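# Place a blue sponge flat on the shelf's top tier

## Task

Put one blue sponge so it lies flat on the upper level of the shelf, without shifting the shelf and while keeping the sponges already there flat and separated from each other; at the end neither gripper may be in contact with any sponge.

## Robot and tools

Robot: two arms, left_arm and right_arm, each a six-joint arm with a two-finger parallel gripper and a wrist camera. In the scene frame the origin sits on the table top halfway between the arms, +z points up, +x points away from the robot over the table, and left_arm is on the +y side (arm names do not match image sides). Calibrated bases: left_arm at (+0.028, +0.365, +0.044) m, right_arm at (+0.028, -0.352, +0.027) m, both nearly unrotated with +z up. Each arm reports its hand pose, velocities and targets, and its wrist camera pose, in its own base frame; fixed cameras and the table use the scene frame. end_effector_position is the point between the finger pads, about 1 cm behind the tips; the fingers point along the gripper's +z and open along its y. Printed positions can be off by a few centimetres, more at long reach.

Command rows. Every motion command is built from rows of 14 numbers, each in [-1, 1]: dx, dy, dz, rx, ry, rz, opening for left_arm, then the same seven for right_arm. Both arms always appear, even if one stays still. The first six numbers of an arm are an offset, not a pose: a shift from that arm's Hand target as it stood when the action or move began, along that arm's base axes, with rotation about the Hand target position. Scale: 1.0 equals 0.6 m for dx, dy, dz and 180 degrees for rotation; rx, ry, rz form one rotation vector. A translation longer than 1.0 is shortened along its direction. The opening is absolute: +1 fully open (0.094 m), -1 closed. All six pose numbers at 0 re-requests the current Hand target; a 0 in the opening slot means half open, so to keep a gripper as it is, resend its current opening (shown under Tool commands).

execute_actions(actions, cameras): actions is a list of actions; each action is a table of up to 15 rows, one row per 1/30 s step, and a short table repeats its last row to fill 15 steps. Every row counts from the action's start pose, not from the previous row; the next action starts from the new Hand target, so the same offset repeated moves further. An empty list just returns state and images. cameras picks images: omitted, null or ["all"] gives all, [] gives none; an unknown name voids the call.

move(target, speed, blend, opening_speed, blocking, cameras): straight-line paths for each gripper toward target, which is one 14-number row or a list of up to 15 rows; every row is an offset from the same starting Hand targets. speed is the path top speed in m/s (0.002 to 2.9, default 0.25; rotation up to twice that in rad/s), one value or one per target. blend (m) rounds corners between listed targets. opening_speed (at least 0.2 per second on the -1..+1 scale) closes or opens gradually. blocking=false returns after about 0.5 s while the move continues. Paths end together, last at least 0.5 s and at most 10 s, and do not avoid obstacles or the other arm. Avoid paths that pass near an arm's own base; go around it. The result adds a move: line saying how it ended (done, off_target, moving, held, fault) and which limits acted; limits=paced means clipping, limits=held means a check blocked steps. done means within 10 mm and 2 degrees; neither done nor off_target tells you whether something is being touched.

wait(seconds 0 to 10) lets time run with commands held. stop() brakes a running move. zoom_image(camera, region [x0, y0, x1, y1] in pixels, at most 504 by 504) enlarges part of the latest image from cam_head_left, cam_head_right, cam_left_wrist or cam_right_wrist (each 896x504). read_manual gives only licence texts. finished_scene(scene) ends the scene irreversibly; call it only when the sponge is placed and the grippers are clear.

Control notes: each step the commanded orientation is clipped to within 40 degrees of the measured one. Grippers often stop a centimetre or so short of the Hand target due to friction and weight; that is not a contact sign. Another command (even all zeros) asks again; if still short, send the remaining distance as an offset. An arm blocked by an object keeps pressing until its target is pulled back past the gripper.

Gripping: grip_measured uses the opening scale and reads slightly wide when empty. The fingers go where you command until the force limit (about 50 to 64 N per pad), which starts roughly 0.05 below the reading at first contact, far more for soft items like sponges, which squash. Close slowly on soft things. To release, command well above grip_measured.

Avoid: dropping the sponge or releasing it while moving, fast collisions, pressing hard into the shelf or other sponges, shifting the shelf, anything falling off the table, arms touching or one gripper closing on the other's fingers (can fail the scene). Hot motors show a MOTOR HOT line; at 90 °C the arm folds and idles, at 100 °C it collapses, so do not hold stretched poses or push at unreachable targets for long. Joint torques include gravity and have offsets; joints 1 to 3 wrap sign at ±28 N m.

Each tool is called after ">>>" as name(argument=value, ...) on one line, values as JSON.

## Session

>>> execute_actions(actions=[])

Scene clock: 0.00 s.
left_arm: end_effector_position=(+0.4062, +0.0450, +0.1053) grip_measured=+1.000 end_effector_quat_wxyz=(+0.570, -0.097, +0.805, +0.133) | right_arm: end_effector_position=(+0.4027, -0.0245, +0.1138) grip_measured=+1.000 end_effector_quat_wxyz=(+0.606, +0.063, +0.791, -0.059)
Joint positions: left_arm=[-0.056 1.587 0.449 0.792 -0.383 -0.025 0.094] | right_arm=[0.02 1.559 0.378 0.914 0.19 0.035 0.094]
Joint velocities: within noise
Joint torques (N m): no reading
Motor temperatures (°C): left_arm=[26 27 28 25 24 27 28] | right_arm=[27 29 26 27 27 28 28]
Heat: left arm: 28 °C; right arm: 29 °C.
Hand target: left_arm +0.4116, +0.0458, +0.1221; +0.590, -0.105, +0.790, +0.131 | right_arm +0.4073, -0.0259, +0.1300; +0.624, +0.070, +0.776, -0.058
Tool commands: left_gripper/opening=+1.0 right_gripper/opening=+1.0

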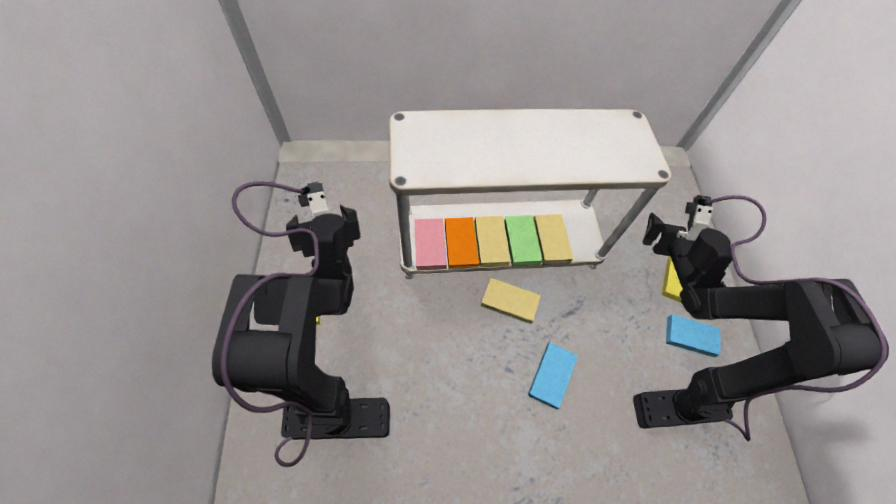

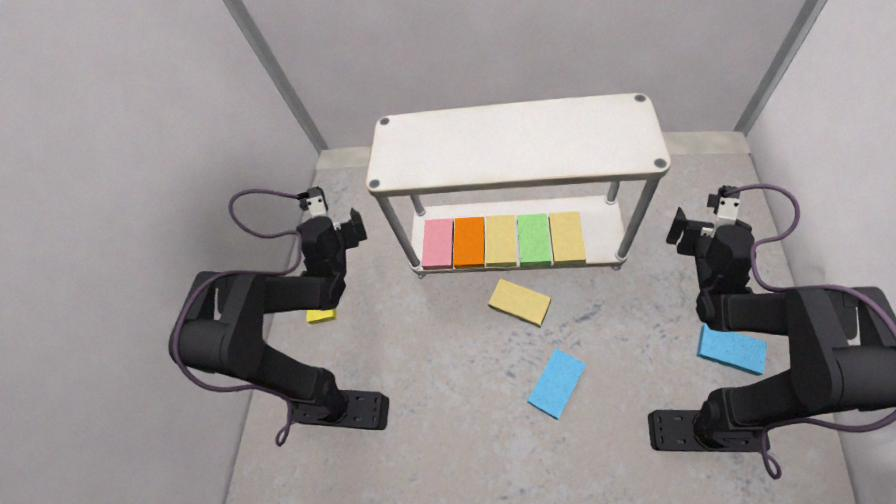

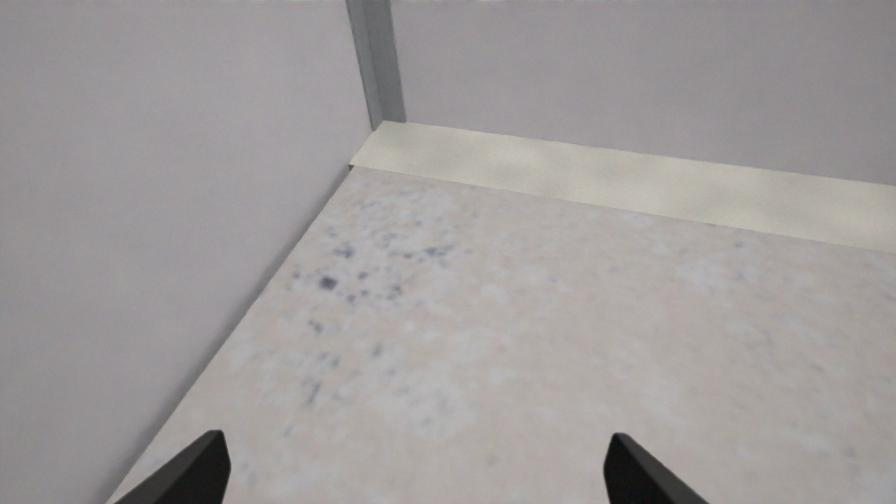

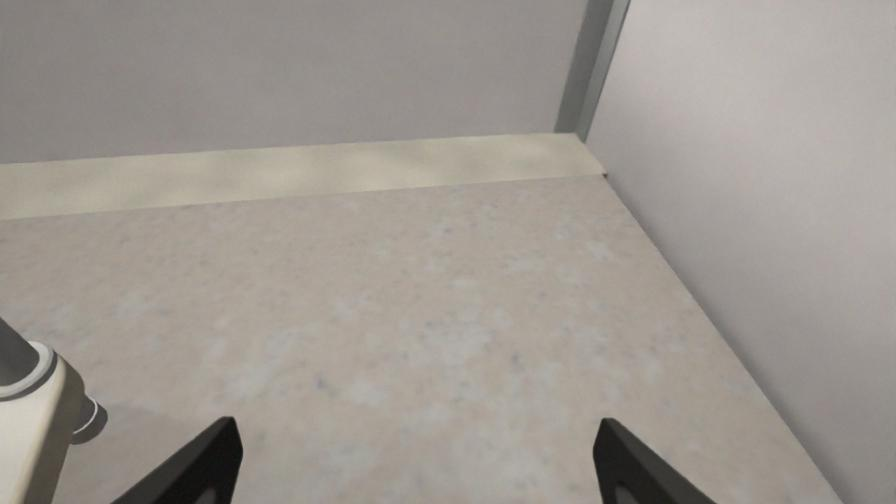

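>>> move(target=[-0.31,-0.28,0.08,-0.004,0.21,-0.09,1,0,0,0,0,0,0,1], cameras=[])

>>> move(target=[-0.238,-0.575,-0.05,-0.004,0.21,-0.09,1,0,0,0,0,0,0,1])

Scene clock: 3.63 s.
left_arm: end_effector_position=(+0.2196, -0.1184, +0.1501) grip_measured=+1.000 end_effector_quat_wxyz=(+0.296, +0.063, +0.950, +0.080) | right_arm: end_effector_position=(+0.4027, -0.0245, +0.1138) grip_measured=+1.000 end_effector_quat_wxyz=(+0.606, +0.063, +0.791, -0.059)
Joint positions: left_arm=[-0.873 1.129 0.904 -1.015 -0.538 -0.649 0.094] | right_arm=[0.02 1.559 0.378 0.914 0.19 0.035 0.094]
Joint velocities: within noise
Joint torques (N m): left_arm=[-0.4 -1.26 9.51 0.54 -0.41 -0.11] | right_arm=[-0.1 -5.93 5.16 2.19 -0.01 0]
Motor temperatures (°C): left_arm=[26 27 28 25 24 27 28] | right_arm=[27 29 27 28 27 28 28]
Heat: left arm: 28 °C; right arm: 29 °C.
Hand target: left_arm +0.2256, -0.1222, +0.1701; +0.314, +0.049, +0.945, +0.070 | right_arm +0.4073, -0.0259, +0.1300; +0.624, +0.070, +0.776, -0.058
Off the commanded pose: left_arm 0.021 m, 3 deg | right_arm 0.017 m, 3 deg.
move: off_target (left_arm, right_arm)
No camera images: "cameras" was empty.

Scene clock: 6.20 s.
left_arm: end_effector_position=(+0.0793, -0.4622, +0.1288) grip_measured=+1.000 end_effector_quat_wxyz=(+0.013, +0.196, +0.980, -0.035) | right_arm: end_effector_position=(+0.4027, -0.0245, +0.1138) grip_measured=+1.000 end_effector_quat_wxyz=(+0.606, +0.063, +0.791, -0.059)
Joint positions: left_arm=[-1.403 2.37 2.426 -1.552 0.001 -1.007 0.094] | right_arm=[0.02 1.559 0.378 0.914 0.19 0.035 0.094]
Joint velocities: within noise
Joint torques (N m): left_arm=[0.01 -9.29 8.25 0.22 0.04 0.01] | right_arm=[-0.1 -5.91 5.15 2.2 -0.01 0]
Motor temperatures (°C): left_arm=[26 28 29 25 24 27 28] | right_arm=[27 29 27 29 27 28 28]
Heat: left arm: 29 °C; right arm: 29 °C.
Hand target: left_arm +0.0828, -0.4672, +0.1401; -0.001, +0.197, +0.980, +0.000 | right_arm +0.4073, -0.0259, +0.1300; +0.624, +0.070, +0.776, -0.058
Off the commanded pose: left_arm 0.013 m, 4 deg | right_arm 0.017 m, 3 deg.
joint sent to its limit (left arm) — joint 4 (wrist pitch), lower limit. The joint targets are off in position and orientation.
move: off_target (left_arm, right_arm)

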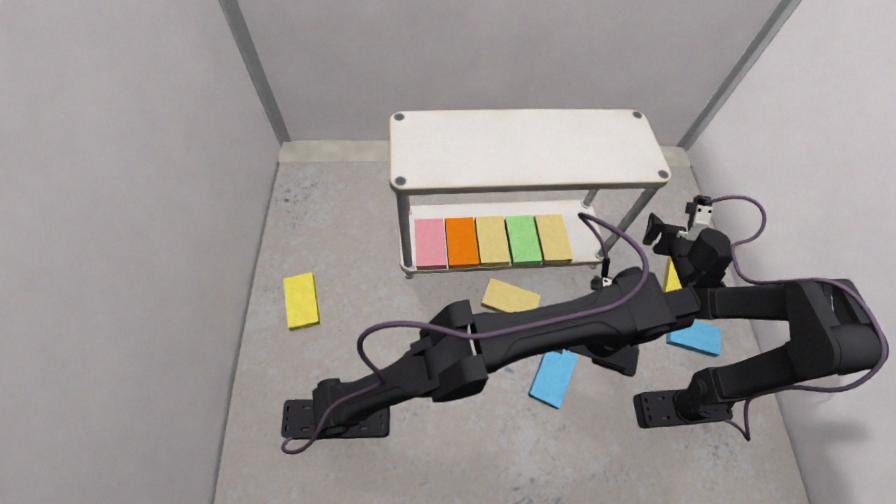

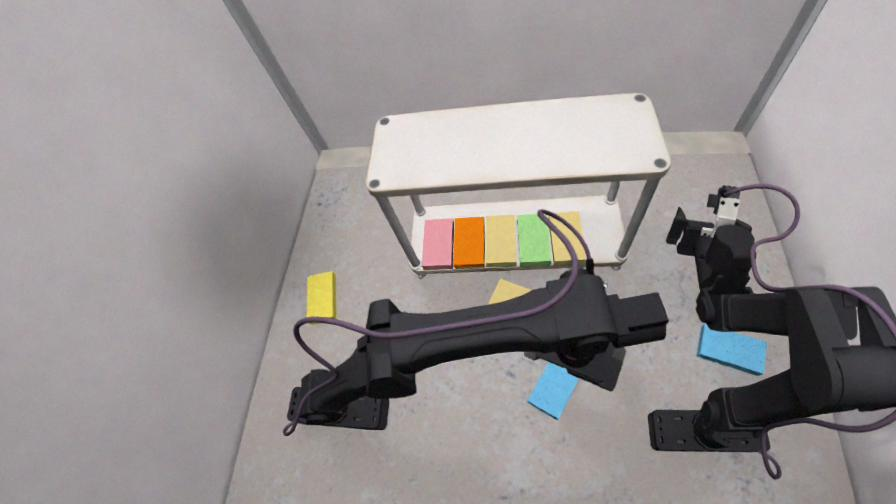

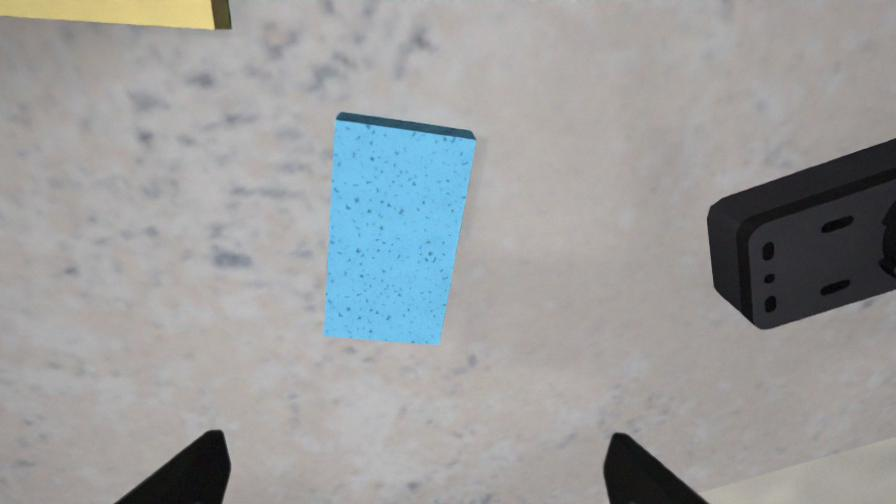

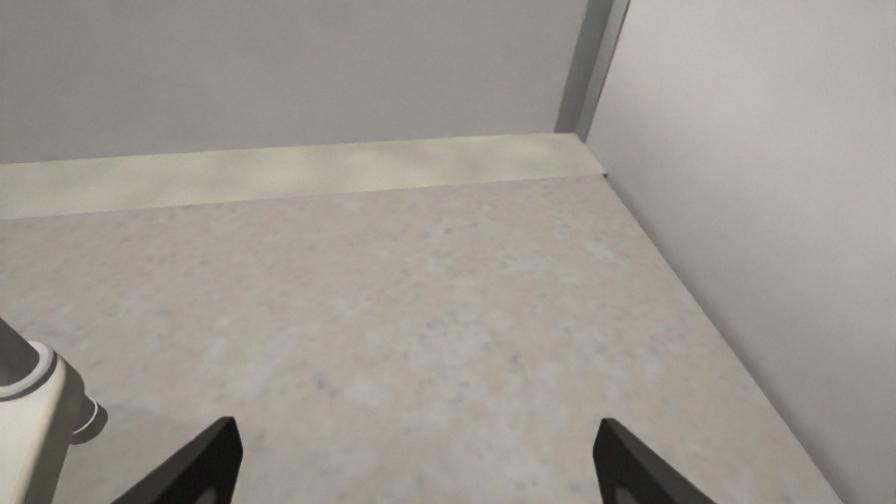

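>>> move(target=[[0.003,0.017,-0.15,0,0,-0.022,1,0,0,0,0,0,0,1],[0.003,0.017,-0.263,0,0,-0.022,1,0,0,0,0,0,0,1]], speed=[0.2,0.1], cameras=["cam_left_wrist"])

Scene clock: 8.60 s.
left_arm: end_effector_position=(+0.0780, -0.4562, -0.0129) grip_measured=+1.000 end_effector_quat_wxyz=(-0.003, +0.237, +0.971, +0.004) | right_arm: end_effector_position=(+0.4027, -0.0245, +0.1138) grip_measured=+1.000 end_effector_quat_wxyz=(+0.606, +0.063, +0.791, -0.059)
Joint positions: left_arm=[-1.403 2.426 1.961 -1.114 0.002 -0.924 0.094] | right_arm=[0.02 1.559 0.378 0.914 0.19 0.035 0.094]
Joint velocities: within noise
Joint torques (N m): left_arm=[0.62 -9.58 3.79 0.4 0.05 0.03] | right_arm=[-0.1 -5.91 5.16 2.19 -0.01 0]
Motor temperatures (°C): left_arm=[26 28 29 25 24 27 28] | right_arm=[27 30 27 29 27 28 28]
Heat: left arm: 29 °C; right arm: 30 °C.
Hand target: left_arm +0.0846, -0.4570, -0.0177; -0.001, +0.231, +0.973, +0.000 | right_arm +0.4073, -0.0259, +0.1300; +0.624, +0.070, +0.776, -0.058
Off the commanded pose: left_arm 0.008 m, 1 deg | right_arm 0.017 m, 3 deg.
move: off_target (right_arm)
Images, in order (width x height): cam_left_wrist 896x504.

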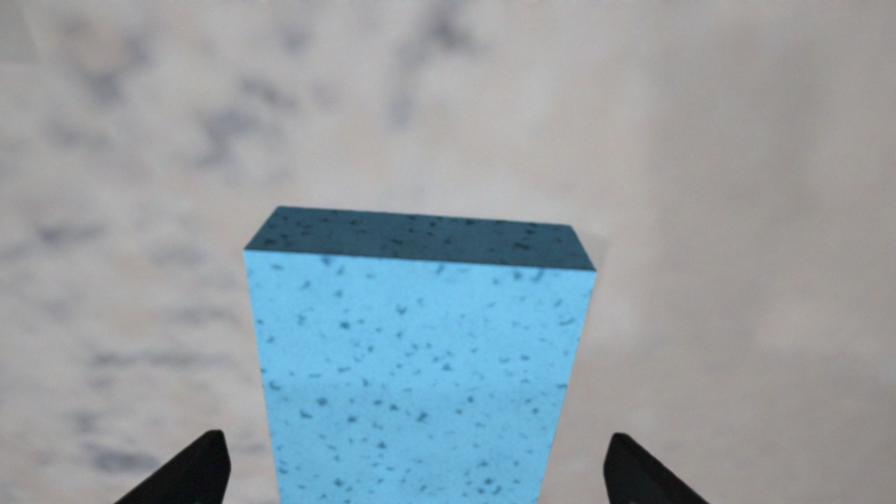

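>>> move(target=[0,0,0,0,0,0,0.1,0,0,0,0,0,0,1], opening_speed=0.5, cameras=[])

>>> move(target=[[0,0,0.13,0,0,0,0.1,0,0,0,0,0,0,1],[0.133,0.139,0.13,0,0,-0.22,0.1,0,0,0,0,0,0,1],[0.133,0.139,0.0,0,0,-0.22,0.1,0,0,0,0,0,0,1]], speed=[0.15,0.25,0.08], cameras=["cam_left_wrist","cam_head_right"])

Scene clock: 11.23 s.
left_arm: end_effector_position=(+0.0767, -0.4610, -0.0129) grip_measured=+0.105 end_effector_quat_wxyz=(-0.005, +0.236, +0.972, -0.007) | right_arm: end_effector_position=(+0.4027, -0.0245, +0.1138) grip_measured=+1.000 end_effector_quat_wxyz=(+0.606, +0.063, +0.791, -0.059)
Joint positions: left_arm=[-1.403 2.426 1.961 -1.096 0.014 -0.927 0.052] | right_arm=[0.02 1.559 0.378 0.914 0.19 0.035 0.094]
Joint velocities: within noise
Joint torques (N m): left_arm=[0.59 -9.58 3.85 0.28 -0.09 0.05] | right_arm=[-0.09 -5.93 5.16 2.2 -0.01 0]
Motor temperatures (°C): left_arm=[26 29 29 25 24 27 28] | right_arm=[27 30 27 30 27 28 28]
Heat: left arm: 29 °C; right arm: 30 °C.
Hand target: left_arm +0.0846, -0.4570, -0.0177; -0.001, +0.231, +0.973, +0.000 | right_arm +0.4073, -0.0259, +0.1300; +0.624, +0.070, +0.776, -0.058
Off the commanded pose: left_arm 0.010 m, 1 deg | right_arm 0.017 m, 3 deg.
move: off_target (right_arm)
No camera images: "cameras" was empty.

Scene clock: 15.10 s.
left_arm: end_effector_position=(+0.1653, -0.3708, -0.0128) grip_measured=+0.103 end_effector_quat_wxyz=(-0.005, +0.541, +0.841, +0.004) | right_arm: end_effector_position=(+0.4027, -0.0245, +0.1138) grip_measured=+1.000 end_effector_quat_wxyz=(+0.606, +0.063, +0.791, -0.059)
Joint positions: left_arm=[-1.154 2.202 1.572 -0.952 -0.001 -0.011 0.052] | right_arm=[0.02 1.559 0.378 0.914 0.19 0.035 0.094]
Joint velocities: within noise
Joint torques (N m): left_arm=[0.17 -7.98 3.44 0.44 -0.05 0.05] | right_arm=[-0.09 -5.93 5.16 2.2 -0.01 0]
Motor temperatures (°C): left_arm=[26 30 29 25 24 27 28] | right_arm=[27 30 27 31 27 28 28]
Heat: left arm: 30 °C; right arm: 31 °C.
Hand target: left_arm +0.1644, -0.3736, -0.0177; -0.001, +0.547, +0.837, +0.000 | right_arm +0.4073, -0.0259, +0.1300; +0.624, +0.070, +0.776, -0.058
Off the commanded pose: left_arm 0.006 m, 1 deg | right_arm 0.017 m, 3 deg.
move: off_target (right_arm)
Images, in order (width x height): cam_head_right 896x504, cam_left_wrist 896x504.

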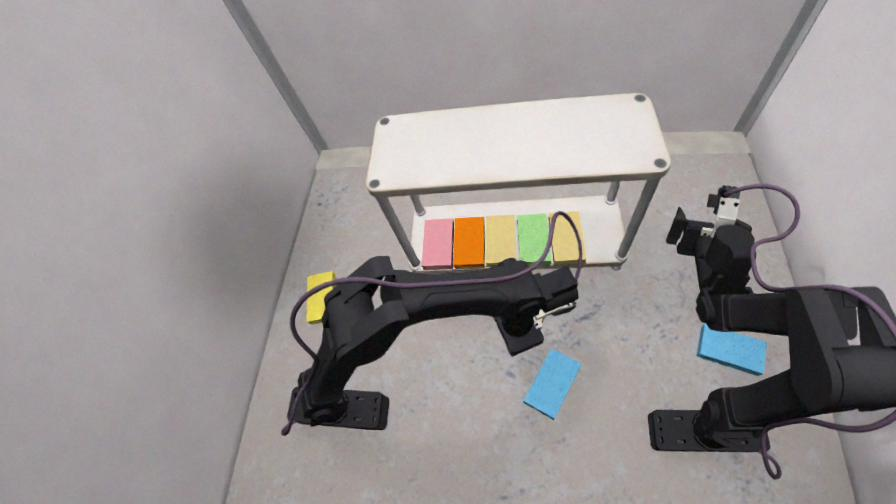

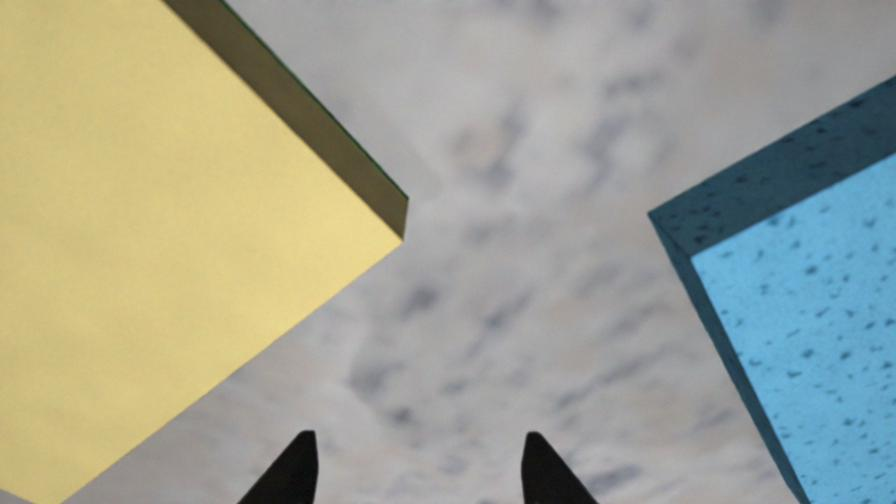

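>>> move(target=[[0,0,0.13,0,0,0,1,0,0,0,0,0,0,1],[-0.133,-0.139,0.15,0,0,0.22,1,0,0,0,0,0,0,1]], cameras=["cam_left_wrist"])

Scene clock: 18.27 s.
left_arm: end_effector_position=(+0.0790, -0.4491, +0.0643) grip_measured=+0.997 end_effector_quat_wxyz=(-0.010, +0.240, +0.971, +0.011) | right_arm: end_effector_position=(+0.4027, -0.0245, +0.1138) grip_measured=+1.000 end_effector_quat_wxyz=(+0.606, +0.063, +0.791, -0.059)
Joint positions: left_arm=[-1.395 2.382 2.19 -1.407 0.01 -0.91 0.094] | right_arm=[0.02 1.559 0.378 0.914 0.19 0.035 0.094]
Joint velocities: within noise
Joint torques (N m): left_arm=[-0.08 -8.94 8.46 0.09 -0.03 -0.11] | right_arm=[-0.1 -5.91 5.15 2.19 -0.01 0]
Motor temperatures (°C): left_arm=[26 30 29 25 24 27 28] | right_arm=[27 30 27 31 27 28 28]
Heat: left arm: 30 °C; right arm: 31 °C.
Hand target: left_arm +0.0846, -0.4570, +0.0723; -0.001, +0.231, +0.973, +0.000 | right_arm +0.4073, -0.0259, +0.1300; +0.624, +0.070, +0.776, -0.058
Off the commanded pose: left_arm 0.013 m, 2 deg | right_arm 0.017 m, 3 deg.
move: off_target (left_arm, right_arm)
Images, in order (width x height): cam_left_wrist 896x504.

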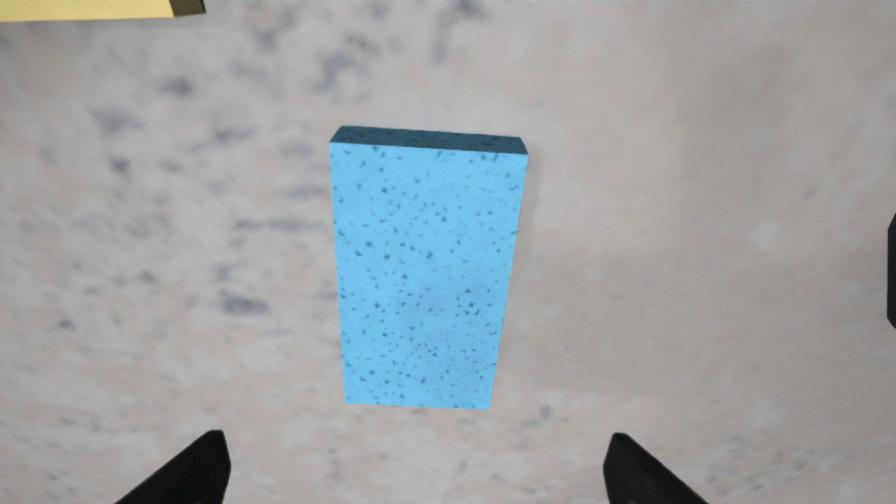

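>>> move(target=[0.005,0.005,-0.169,0,0,0,1,0,0,0,0,0,0,1], speed=0.1, cameras=[])

>>> move(target=[0,0,0,0,0,0,0.1,0,0,0,0,0,0,1], opening_speed=0.5, cameras=["cam_left_wrist"])

Scene clock: 20.53 s.
left_arm: end_effector_position=(+0.0798, -0.4536, -0.0244) grip_measured=+0.997 end_effector_quat_wxyz=(-0.006, +0.240, +0.971, +0.002) | right_arm: end_effector_position=(+0.4027, -0.0245, +0.1138) grip_measured=+1.000 end_effector_quat_wxyz=(+0.606, +0.063, +0.791, -0.059)
Joint positions: left_arm=[-1.395 2.429 1.92 -1.07 0.01 -0.91 0.094] | right_arm=[0.02 1.559 0.378 0.914 0.19 0.035 0.094]
Joint velocities: within noise
Joint torques (N m): left_arm=[0.53 -9.57 3.67 0.42 -0.03 -0.01] | right_arm=[-0.1 -5.91 5.16 2.2 -0.01 0]
Motor temperatures (°C): left_arm=[26 30 29 25 24 27 28] | right_arm=[27 30 27 32 27 28 28]
Heat: left arm: 30 °C; right arm: 32 °C.
Hand target: left_arm +0.0876, -0.4540, -0.0291; -0.001, +0.231, +0.973, +0.000 | right_arm +0.4073, -0.0259, +0.1300; +0.624, +0.070, +0.776, -0.058
Off the commanded pose: left_arm 0.009 m, 1 deg | right_arm 0.017 m, 3 deg.
move: off_target (right_arm)
No camera images: "cameras" was empty.

Scene clock: 22.83 s.
left_arm: end_effector_position=(+0.0805, -0.4537, -0.0237) grip_measured=+0.328 end_effector_quat_wxyz=(-0.006, +0.239, +0.971, +0.001) | right_arm: end_effector_position=(+0.4027, -0.0245, +0.1138) grip_measured=+1.000 end_effector_quat_wxyz=(+0.606, +0.063, +0.791, -0.059)
Joint positions: left_arm=[-1.393 2.428 1.92 -1.07 0.01 -0.91 0.062] | right_arm=[0.02 1.559 0.378 0.914 0.19 0.035 0.094]
Joint velocities: within noise
Joint torques (N m): left_arm=[0.51 -9.52 3.7 0.41 -0.03 -0.01] | right_arm=[-0.09 -5.93 5.15 2.19 -0.01 0]
Motor temperatures (°C): left_arm=[26 30 29 25 24 27 28] | right_arm=[27 30 27 32 27 28 28]
Heat: left arm: 30 °C; right arm: 32 °C.
Hand target: left_arm +0.0876, -0.4540, -0.0291; -0.001, +0.231, +0.973, +0.000 | right_arm +0.4073, -0.0259, +0.1300; +0.624, +0.070, +0.776, -0.058
Off the commanded pose: left_arm 0.009 m, 1 deg | right_arm 0.017 m, 3 deg.
move: off_target (right_arm)
Images, in order (width x height): cam_left_wrist 896x504.

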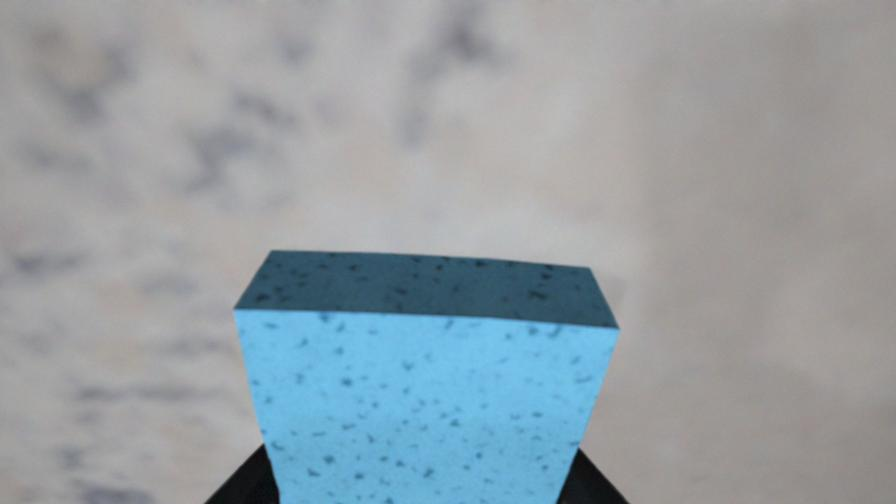

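>>> move(target=[[0,0,0.13,0,0,0,0.1,0,0,0,0,0,0,1],[0.037,0.14,0.13,0,0,-0.255,0.1,0,0,0,0,0,0,1],[0.037,0.14,0.003,0,0,-0.255,0.1,0,0,0,0,0,0,1]], speed=[0.15,0.25,0.08], cameras=["cam_left_wrist","cam_head_right"])

Scene clock: 27.27 s.
left_arm: end_effector_position=(+0.1038, -0.3691, -0.0237) grip_measured=+0.323 end_effector_quat_wxyz=(-0.008, +0.592, +0.806, +0.001) | right_arm: end_effector_position=(+0.4027, -0.0245, +0.1138) grip_measured=+1.000 end_effector_quat_wxyz=(+0.606, +0.063, +0.791, -0.059)
Joint positions: left_arm=[-1.295 2.144 1.427 -0.869 0.008 -0.028 0.062] | right_arm=[0.02 1.559 0.378 0.914 0.19 0.035 0.094]
Joint velocities: within noise
Joint torques (N m): left_arm=[0.42 -7.57 3.38 0.43 -0.06 0.05] | right_arm=[-0.1 -5.91 5.16 2.2 -0.01 0]
Motor temperatures (°C): left_arm=[26 31 29 25 24 27 28] | right_arm=[27 30 27 33 27 28 28]
Heat: left arm: 31 °C; right arm: 33 °C.
Hand target: left_arm +0.1098, -0.3700, -0.0273; -0.001, +0.592, +0.806, +0.000 | right_arm +0.4073, -0.0259, +0.1300; +0.624, +0.070, +0.776, -0.058
Off the commanded pose: left_arm 0.007 m, 1 deg | right_arm 0.017 m, 3 deg.
move: off_target (right_arm)
Images, in order (width x height): cam_head_right 896x504, cam_left_wrist 896x504.

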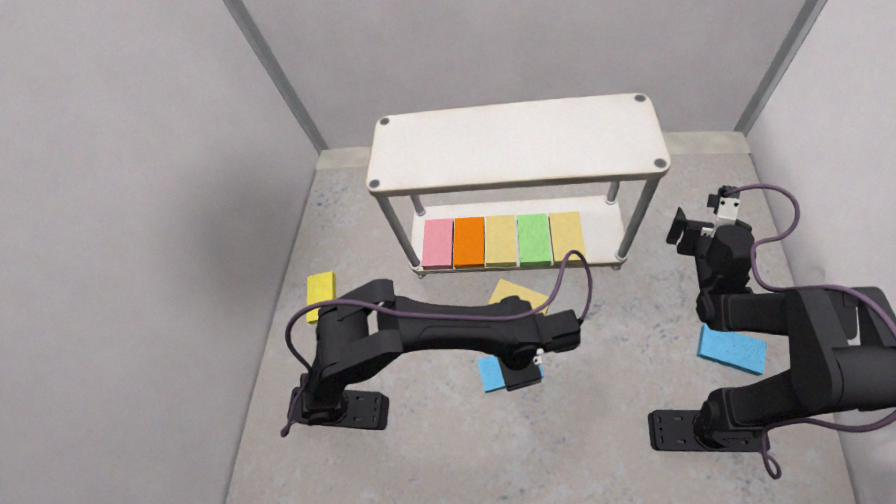

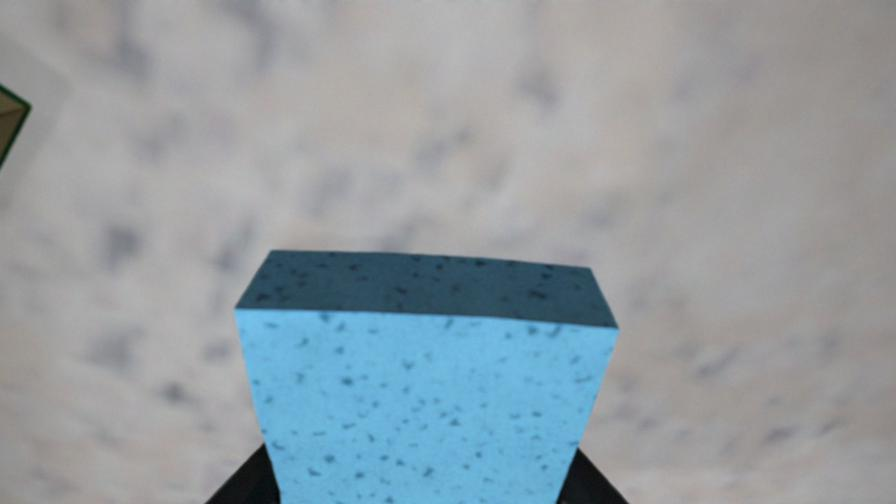

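>>> move(target=[0,0,0,0,0,0,0.95,0,0,0,0,0,0,1], opening_speed=1, cameras=[])

>>> move(target=[[0,0,0.135,0,0,0,0.95,0,0,0,0,0,0,1],[-0.011,0.028,0.135,-0.264,-0.086,0,0.95,0,0,0,0,0,0,1]], cameras=["cam_left_wrist"])

Scene clock: 29.03 s.
left_arm: end_effector_position=(+0.1039, -0.3694, -0.0237) grip_measured=+0.947 end_effector_quat_wxyz=(-0.008, +0.593, +0.805, +0.001) | right_arm: end_effector_position=(+0.4027, -0.0245, +0.1138) grip_measured=+1.000 end_effector_quat_wxyz=(+0.606, +0.063, +0.791, -0.059)
Joint positions: left_arm=[-1.295 2.144 1.427 -0.868 0.008 -0.027 0.091] | right_arm=[0.02 1.559 0.378 0.914 0.19 0.035 0.094]
Joint velocities: within noise
Joint torques (N m): left_arm=[0.44 -7.62 3.4 0.43 -0.04 0.04] | right_arm=[-0.09 -5.91 5.16 2.2 -0.01 0]
Motor temperatures (°C): left_arm=[26 31 29 25 24 27 28] | right_arm=[27 30 27 33 27 28 28]
Heat: left arm: 31 °C; right arm: 33 °C.
Hand target: left_arm +0.1098, -0.3700, -0.0273; -0.001, +0.592, +0.806, +0.000 | right_arm +0.4073, -0.0259, +0.1300; +0.624, +0.070, +0.776, -0.058
Off the commanded pose: left_arm 0.007 m, 1 deg | right_arm 0.017 m, 3 deg.
move: off_target (right_arm)
No camera images: "cameras" was empty.

Scene clock: 32.37 s.
left_arm: end_effector_position=(+0.1031, -0.3462, +0.0419) grip_measured=+0.947 end_effector_quat_wxyz=(+0.315, +0.542, +0.744, -0.232) | right_arm: end_effector_position=(+0.4027, -0.0245, +0.1138) grip_measured=+1.000 end_effector_quat_wxyz=(+0.606, +0.063, +0.791, -0.059)
Joint positions: left_arm=[-1.295 1.469 0.505 0.197 -0.022 -0.027 0.091] | right_arm=[0.02 1.559 0.378 0.914 0.19 0.035 0.094]
Joint velocities: within noise
Joint torques (N m): left_arm=[-0.49 -4.23 3.51 1.93 -0.14 -0.03] | right_arm=[-0.1 -5.93 5.15 2.2 -0.01 0]
Motor temperatures (°C): left_arm=[26 31 29 26 24 27 28] | right_arm=[27 30 27 33 27 28 28]
Heat: left arm: 31 °C; right arm: 33 °C.
Hand target: left_arm +0.1032, -0.3532, +0.0537; +0.343, +0.537, +0.731, -0.246 | right_arm +0.4073, -0.0259, +0.1300; +0.624, +0.070, +0.776, -0.058
Off the commanded pose: left_arm 0.014 m, 4 deg | right_arm 0.017 m, 3 deg.
move: off_target (left_arm, right_arm)
Images, in order (width x height): cam_left_wrist 896x504.

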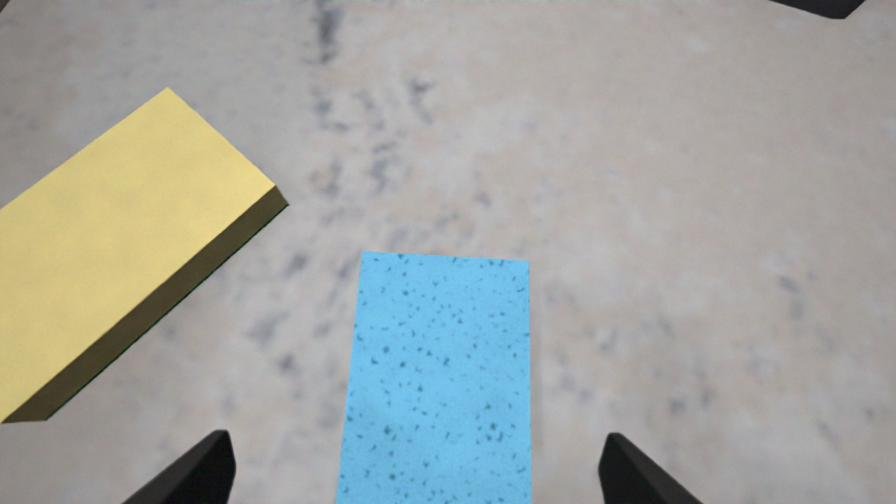

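>>> move(target=[0.004,-0.013,-0.117,0,0,0,0.95,0,0,0,0,0,0,1], speed=0.08, cameras=[])

>>> move(target=[0,0,0,0,0,0,0.15,0,0,0,0,0,0,1], opening_speed=0.5, cameras=["cam_left_wrist"])

Scene clock: 34.53 s.
left_arm: end_effector_position=(+0.1057, -0.3554, -0.0230) grip_measured=+0.947 end_effector_quat_wxyz=(+0.322, +0.539, +0.741, -0.238) | right_arm: end_effector_position=(+0.4027, -0.0245, +0.1138) grip_measured=+1.000 end_effector_quat_wxyz=(+0.606, +0.063, +0.791, -0.059)
Joint positions: left_arm=[-1.295 1.811 0.433 0.63 -0.022 -0.028 0.091] | right_arm=[0.02 1.559 0.378 0.914 0.19 0.035 0.094]
Joint velocities: within noise
Joint torques (N m): left_arm=[-0.44 -3.96 2.17 1.95 -0.13 0] | right_arm=[-0.09 -5.93 5.15 2.2 -0.01 0]
Motor temperatures (°C): left_arm=[26 31 29 26 24 27 28] | right_arm=[27 30 27 33 27 28 28]
Heat: left arm: 31 °C; right arm: 33 °C.
Hand target: left_arm +0.1056, -0.3610, -0.0165; +0.343, +0.537, +0.731, -0.246 | right_arm +0.4073, -0.0259, +0.1300; +0.624, +0.070, +0.776, -0.058
Off the commanded pose: left_arm 0.009 m, 3 deg | right_arm 0.017 m, 3 deg.
move: off_target (left_arm, right_arm)
No camera images: "cameras" was empty.

Scene clock: 36.63 s.
left_arm: end_effector_position=(+0.1058, -0.3559, -0.0224) grip_measured=+0.347 end_effector_quat_wxyz=(+0.323, +0.539, +0.741, -0.238) | right_arm: end_effector_position=(+0.4027, -0.0245, +0.1138) grip_measured=+1.000 end_effector_quat_wxyz=(+0.606, +0.063, +0.791, -0.059)
Joint positions: left_arm=[-1.295 1.811 0.433 0.633 -0.022 -0.028 0.063] | right_arm=[0.02 1.559 0.378 0.914 0.19 0.035 0.094]
Joint velocities: within noise
Joint torques (N m): left_arm=[-0.4 -3.96 2.17 1.91 -0.13 0.01] | right_arm=[-0.09 -5.91 5.15 2.2 -0.01 0]
Motor temperatures (°C): left_arm=[26 30 29 27 24 27 28] | right_arm=[27 30 27 34 27 28 28]
Heat: left arm: 30 °C; right arm: 34 °C.
Hand target: left_arm +0.1056, -0.3610, -0.0165; +0.343, +0.537, +0.731, -0.246 | right_arm +0.4073, -0.0259, +0.1300; +0.624, +0.070, +0.776, -0.058
Off the commanded pose: left_arm 0.008 m, 3 deg | right_arm 0.017 m, 3 deg.
move: off_target (left_arm, right_arm)
Images, in order (width x height): cam_left_wrist 896x504.

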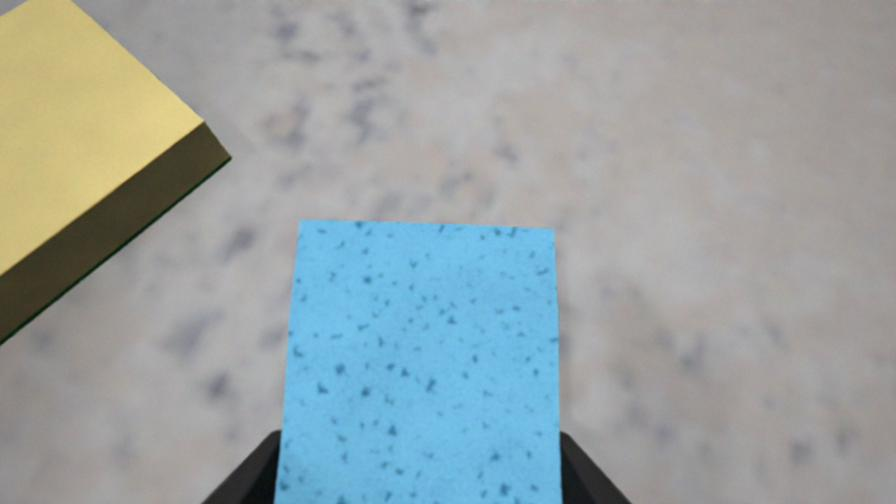

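>>> move(target=[[0,0,0.1,0,0,0,0.15,0,0,0,0,0,0,1],[0.03,0.03,0.68,0,0,0.03,0.15,0,0,0,0,0,0,1],[0.19,0.13,0.73,0,0,0.056,0.15,0,0,0,0,0,0,1],[0.48,0.16,0.66,0,0,0.056,0.15,0,0,0,0,0,0,1]], blend=[0.02,0.05,0.05,0], speed=[0.12,0.3,0.25,0.25])

Scene clock: 41.47 s.
left_arm: end_effector_position=(+0.4034, -0.2597, +0.3709) grip_measured=+0.345 end_effector_quat_wxyz=(+0.364, +0.458, +0.786, -0.202) | right_arm: end_effector_position=(+0.4027, -0.0245, +0.1138) grip_measured=+1.000 end_effector_quat_wxyz=(+0.606, +0.063, +0.791, -0.059)
Joint positions: left_arm=[-0.409 2.092 2.711 -1.437 0.459 0.463 0.063] | right_arm=[0.02 1.559 0.378 0.914 0.19 0.035 0.094]
Joint velocities: within noise
Joint torques (N m): left_arm=[-0.14 -6.67 7.15 1.01 0.45 0.05] | right_arm=[-0.09 -5.91 5.16 2.2 -0.01 0]
Motor temperatures (°C): left_arm=[26 30 30 27 24 27 28] | right_arm=[27 30 27 34 27 28 28]
Heat: left arm: 30 °C; right arm: 34 °C.
Hand target: left_arm +0.3936, -0.2650, +0.3795; +0.363, +0.471, +0.775, -0.215 | right_arm +0.4073, -0.0259, +0.1300; +0.624, +0.070, +0.776, -0.058
Off the commanded pose: left_arm 0.014 m, 2 deg | right_arm 0.017 m, 3 deg.
move: off_target (left_arm, right_arm)

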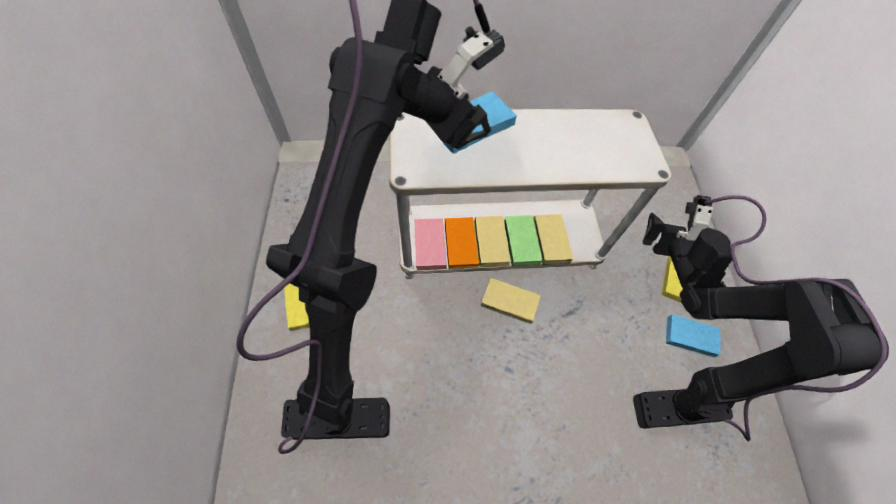

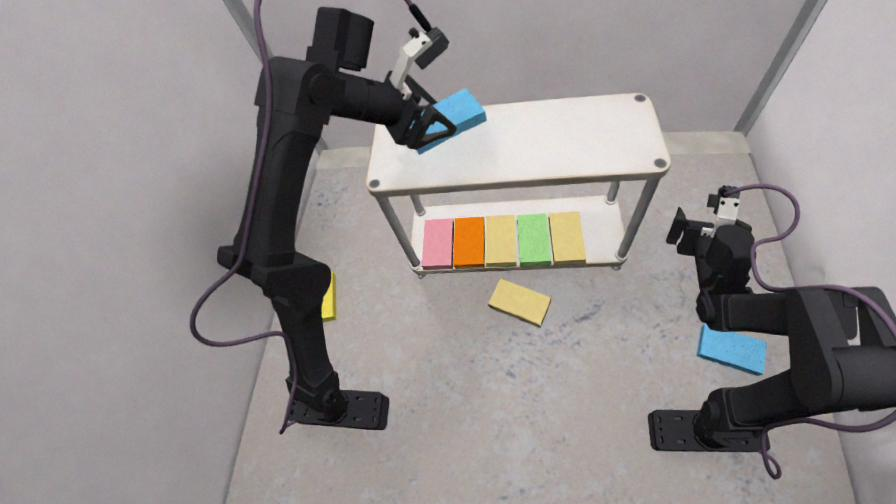

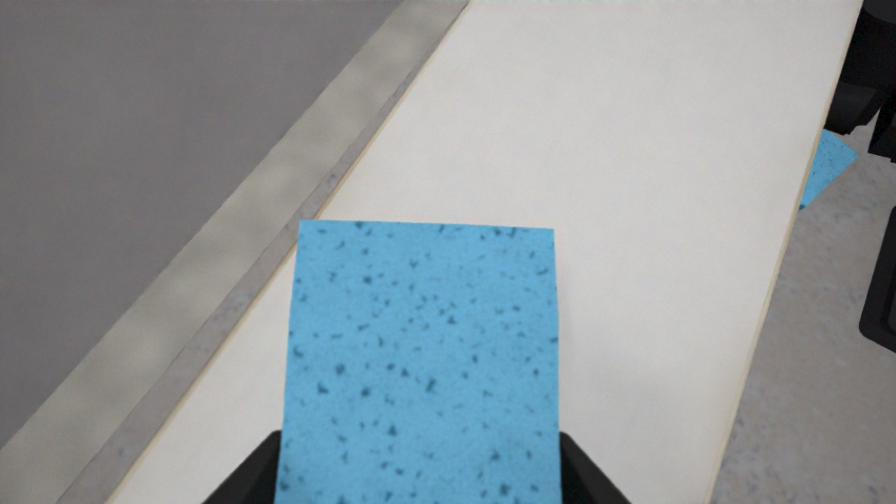

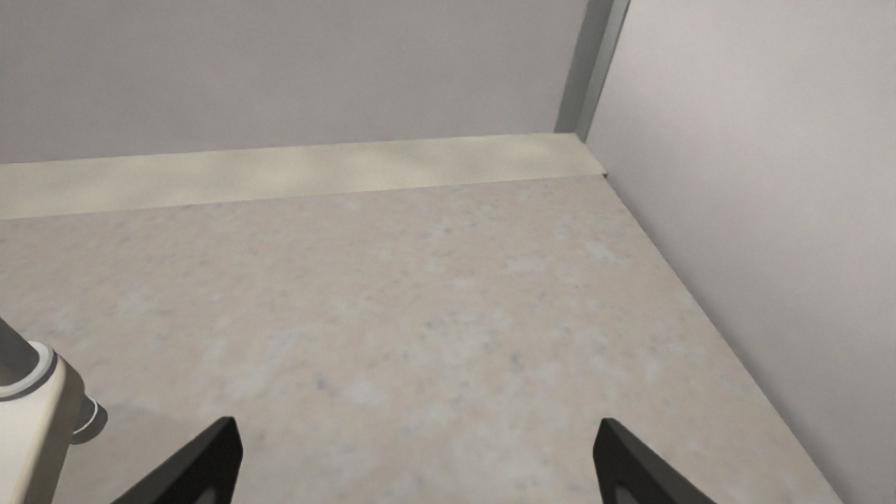

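>>> move(target=[-0.025,-0.05,-0.045,0,0,-0.04,0.15,0,0,0,0,0,0,1], speed=0.15, cameras=["cam_left_wrist"])

Scene clock: 43.03 s.
left_arm: end_effector_position=(+0.3913, -0.2870, +0.3326) grip_measured=+0.345 end_effector_quat_wxyz=(+0.325, +0.509, +0.765, -0.223) | right_arm: end_effector_position=(+0.4027, -0.0245, +0.1138) grip_measured=+1.000 end_effector_quat_wxyz=(+0.606, +0.063, +0.791, -0.059)
Joint positions: left_arm=[-0.456 2.049 2.484 -1.342 0.505 0.539 0.063] | right_arm=[0.02 1.559 0.378 0.914 0.19 0.035 0.094]
Joint velocities: within noise
Joint torques (N m): left_arm=[-0.72 -10.45 3.04 1.43 0.5 0.04] | right_arm=[-0.1 -5.93 5.15 2.19 -0.01 0]
Motor temperatures (°C): left_arm=[26 30 29 27 25 27 28] | right_arm=[27 30 27 34 27 28 28]
Heat: left arm: 30 °C; right arm: 34 °C.
Hand target: left_arm +0.3786, -0.2950, +0.3525; +0.349, +0.519, +0.744, -0.237 | right_arm +0.4073, -0.0259, +0.1300; +0.624, +0.070, +0.776, -0.058
Off the commanded pose: left_arm 0.025 m, 4 deg | right_arm 0.017 m, 3 deg.
move: off_target (left_arm, right_arm)
Images, in order (width x height): cam_left_wrist 896x504.

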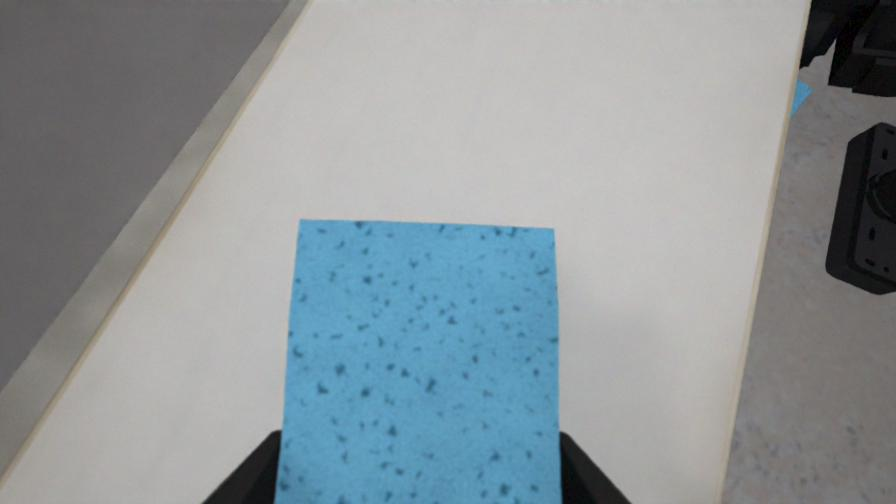

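>>> move(target=[0.012,0.005,-0.035,0,0,0,0.15,0,0,0,0,0,0,1], speed=0.06, cameras=["cam_head_right","cam_left_wrist"])

>>> zoom_image(camera="cam_head_right", region=[360, 80, 560, 220])

Scene clock: 44.40 s.
left_arm: end_effector_position=(+0.3915, -0.2876, +0.3328) grip_measured=+0.345 end_effector_quat_wxyz=(+0.350, +0.511, +0.752, -0.228) | right_arm: end_effector_position=(+0.4027, -0.0245, +0.1138) grip_measured=+1.000 end_effector_quat_wxyz=(+0.606, +0.063, +0.791, -0.059)
Joint positions: left_arm=[-0.45 1.958 2.302 -1.197 0.527 0.542 0.063] | right_arm=[0.02 1.559 0.378 0.914 0.19 0.035 0.094]
Joint velocities: within noise
Joint torques (N m): left_arm=[0.03 -7.9 2.47 1.35 0.39 0.04] | right_arm=[-0.09 -5.93 5.16 2.2 -0.01 0]
Motor temperatures (°C): left_arm=[26 30 29 27 25 27 28] | right_arm=[27 30 27 34 27 28 28]
Heat: left arm: 30 °C; right arm: 34 °C.
Hand target: left_arm +0.3858, -0.2920, +0.3315; +0.349, +0.519, +0.744, -0.237 | right_arm +0.4073, -0.0259, +0.1300; +0.624, +0.070, +0.776, -0.058
Off the commanded pose: left_arm 0.007 m, 2 deg | right_arm 0.017 m, 3 deg.
move: off_target (right_arm)
Images, in order (width x height): cam_head_right 896x504, cam_left_wrist 896x504.

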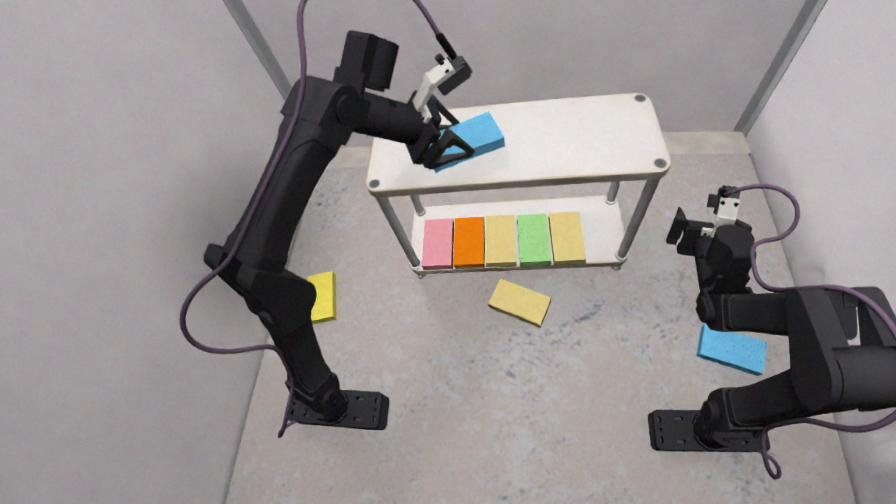

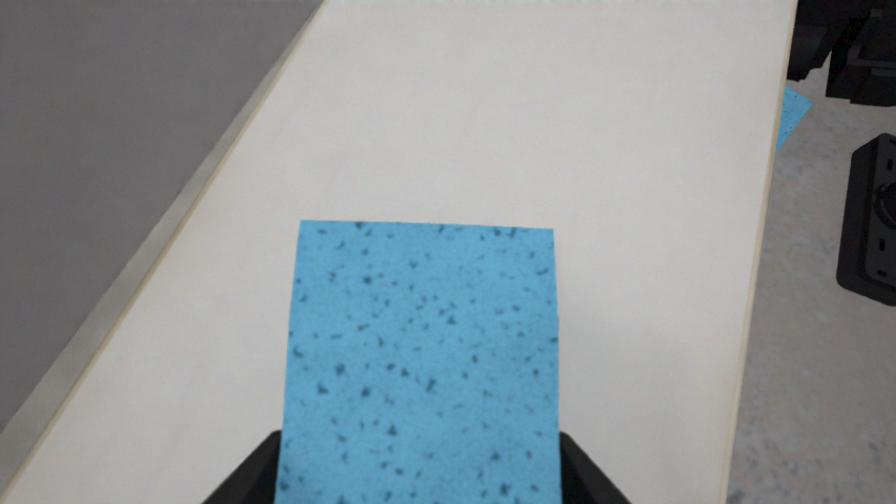

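Scaled by 2.520 from the camera's 896x504 image, which has a finer 1280x720 frame.

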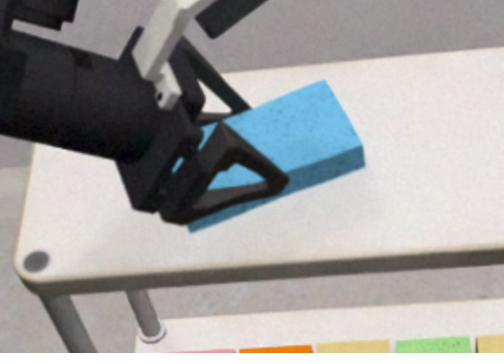

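>>> move(target=[0,0,-0.02,0.012,0.008,0,0.15,0,0,0,0,0,0,1], speed=0.06, cameras=["cam_head_right"])

>>> zoom_image(camera="cam_head_right", region=[360, 80, 560, 220])

Scene clock: 45.57 s.
left_arm: end_effector_position=(+0.3915, -0.2876, +0.3328) grip_measured=+0.345 end_effector_quat_wxyz=(+0.350, +0.512, +0.751, -0.227) | right_arm: end_effector_position=(+0.4027, -0.0245, +0.1138) grip_measured=+1.000 end_effector_quat_wxyz=(+0.606, +0.063, +0.791, -0.059)
Joint positions: left_arm=[-0.45 1.958 2.302 -1.197 0.527 0.545 0.063] | right_arm=[0.02 1.559 0.378 0.914 0.19 0.035 0.094]
Joint velocities: within noise
Joint torques (N m): left_arm=[-0.54 -6.3 3.54 1.03 0.17 0.11] | right_arm=[-0.09 -5.93 5.16 2.2 -0.01 0]
Motor temperatures (°C): left_arm=[26 30 29 27 25 27 29] | right_arm=[27 30 27 34 27 28 28]
Heat: left arm: 30 °C; right arm: 34 °C.
Hand target: left_arm +0.3858, -0.2920, +0.3195; +0.330, +0.522, +0.752, -0.229 | right_arm +0.4073, -0.0259, +0.1300; +0.624, +0.070, +0.776, -0.058
Off the commanded pose: left_arm 0.015 m, 3 deg | right_arm 0.017 m, 3 deg.
move: off_target (left_arm, right_arm)
Images, in order (width x height): cam_head_right 896x504.

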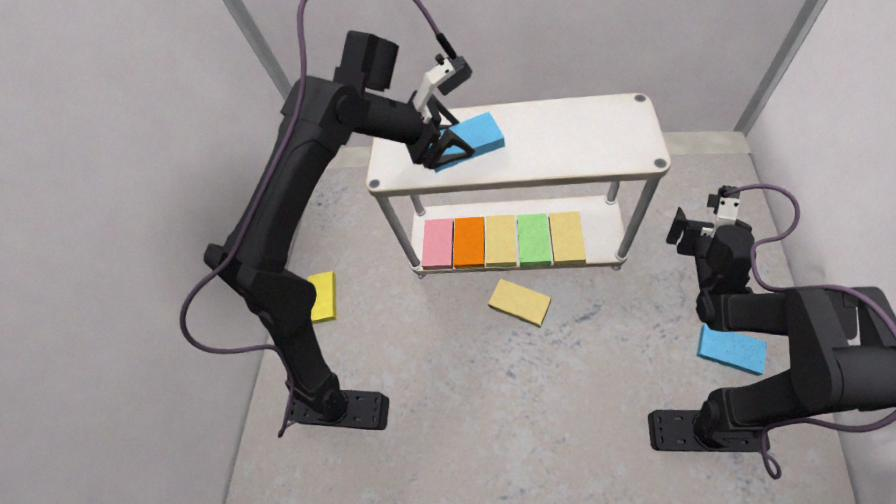

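Scaled by 2.520 from the camera's 896x504 image, which has a finer 1280x720 frame.

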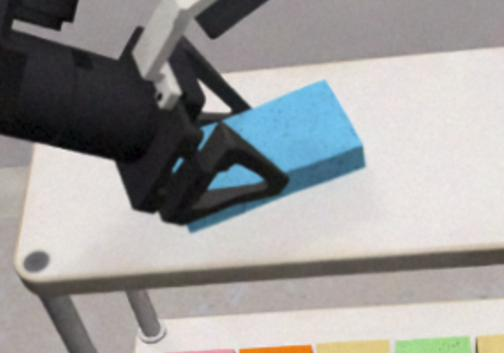

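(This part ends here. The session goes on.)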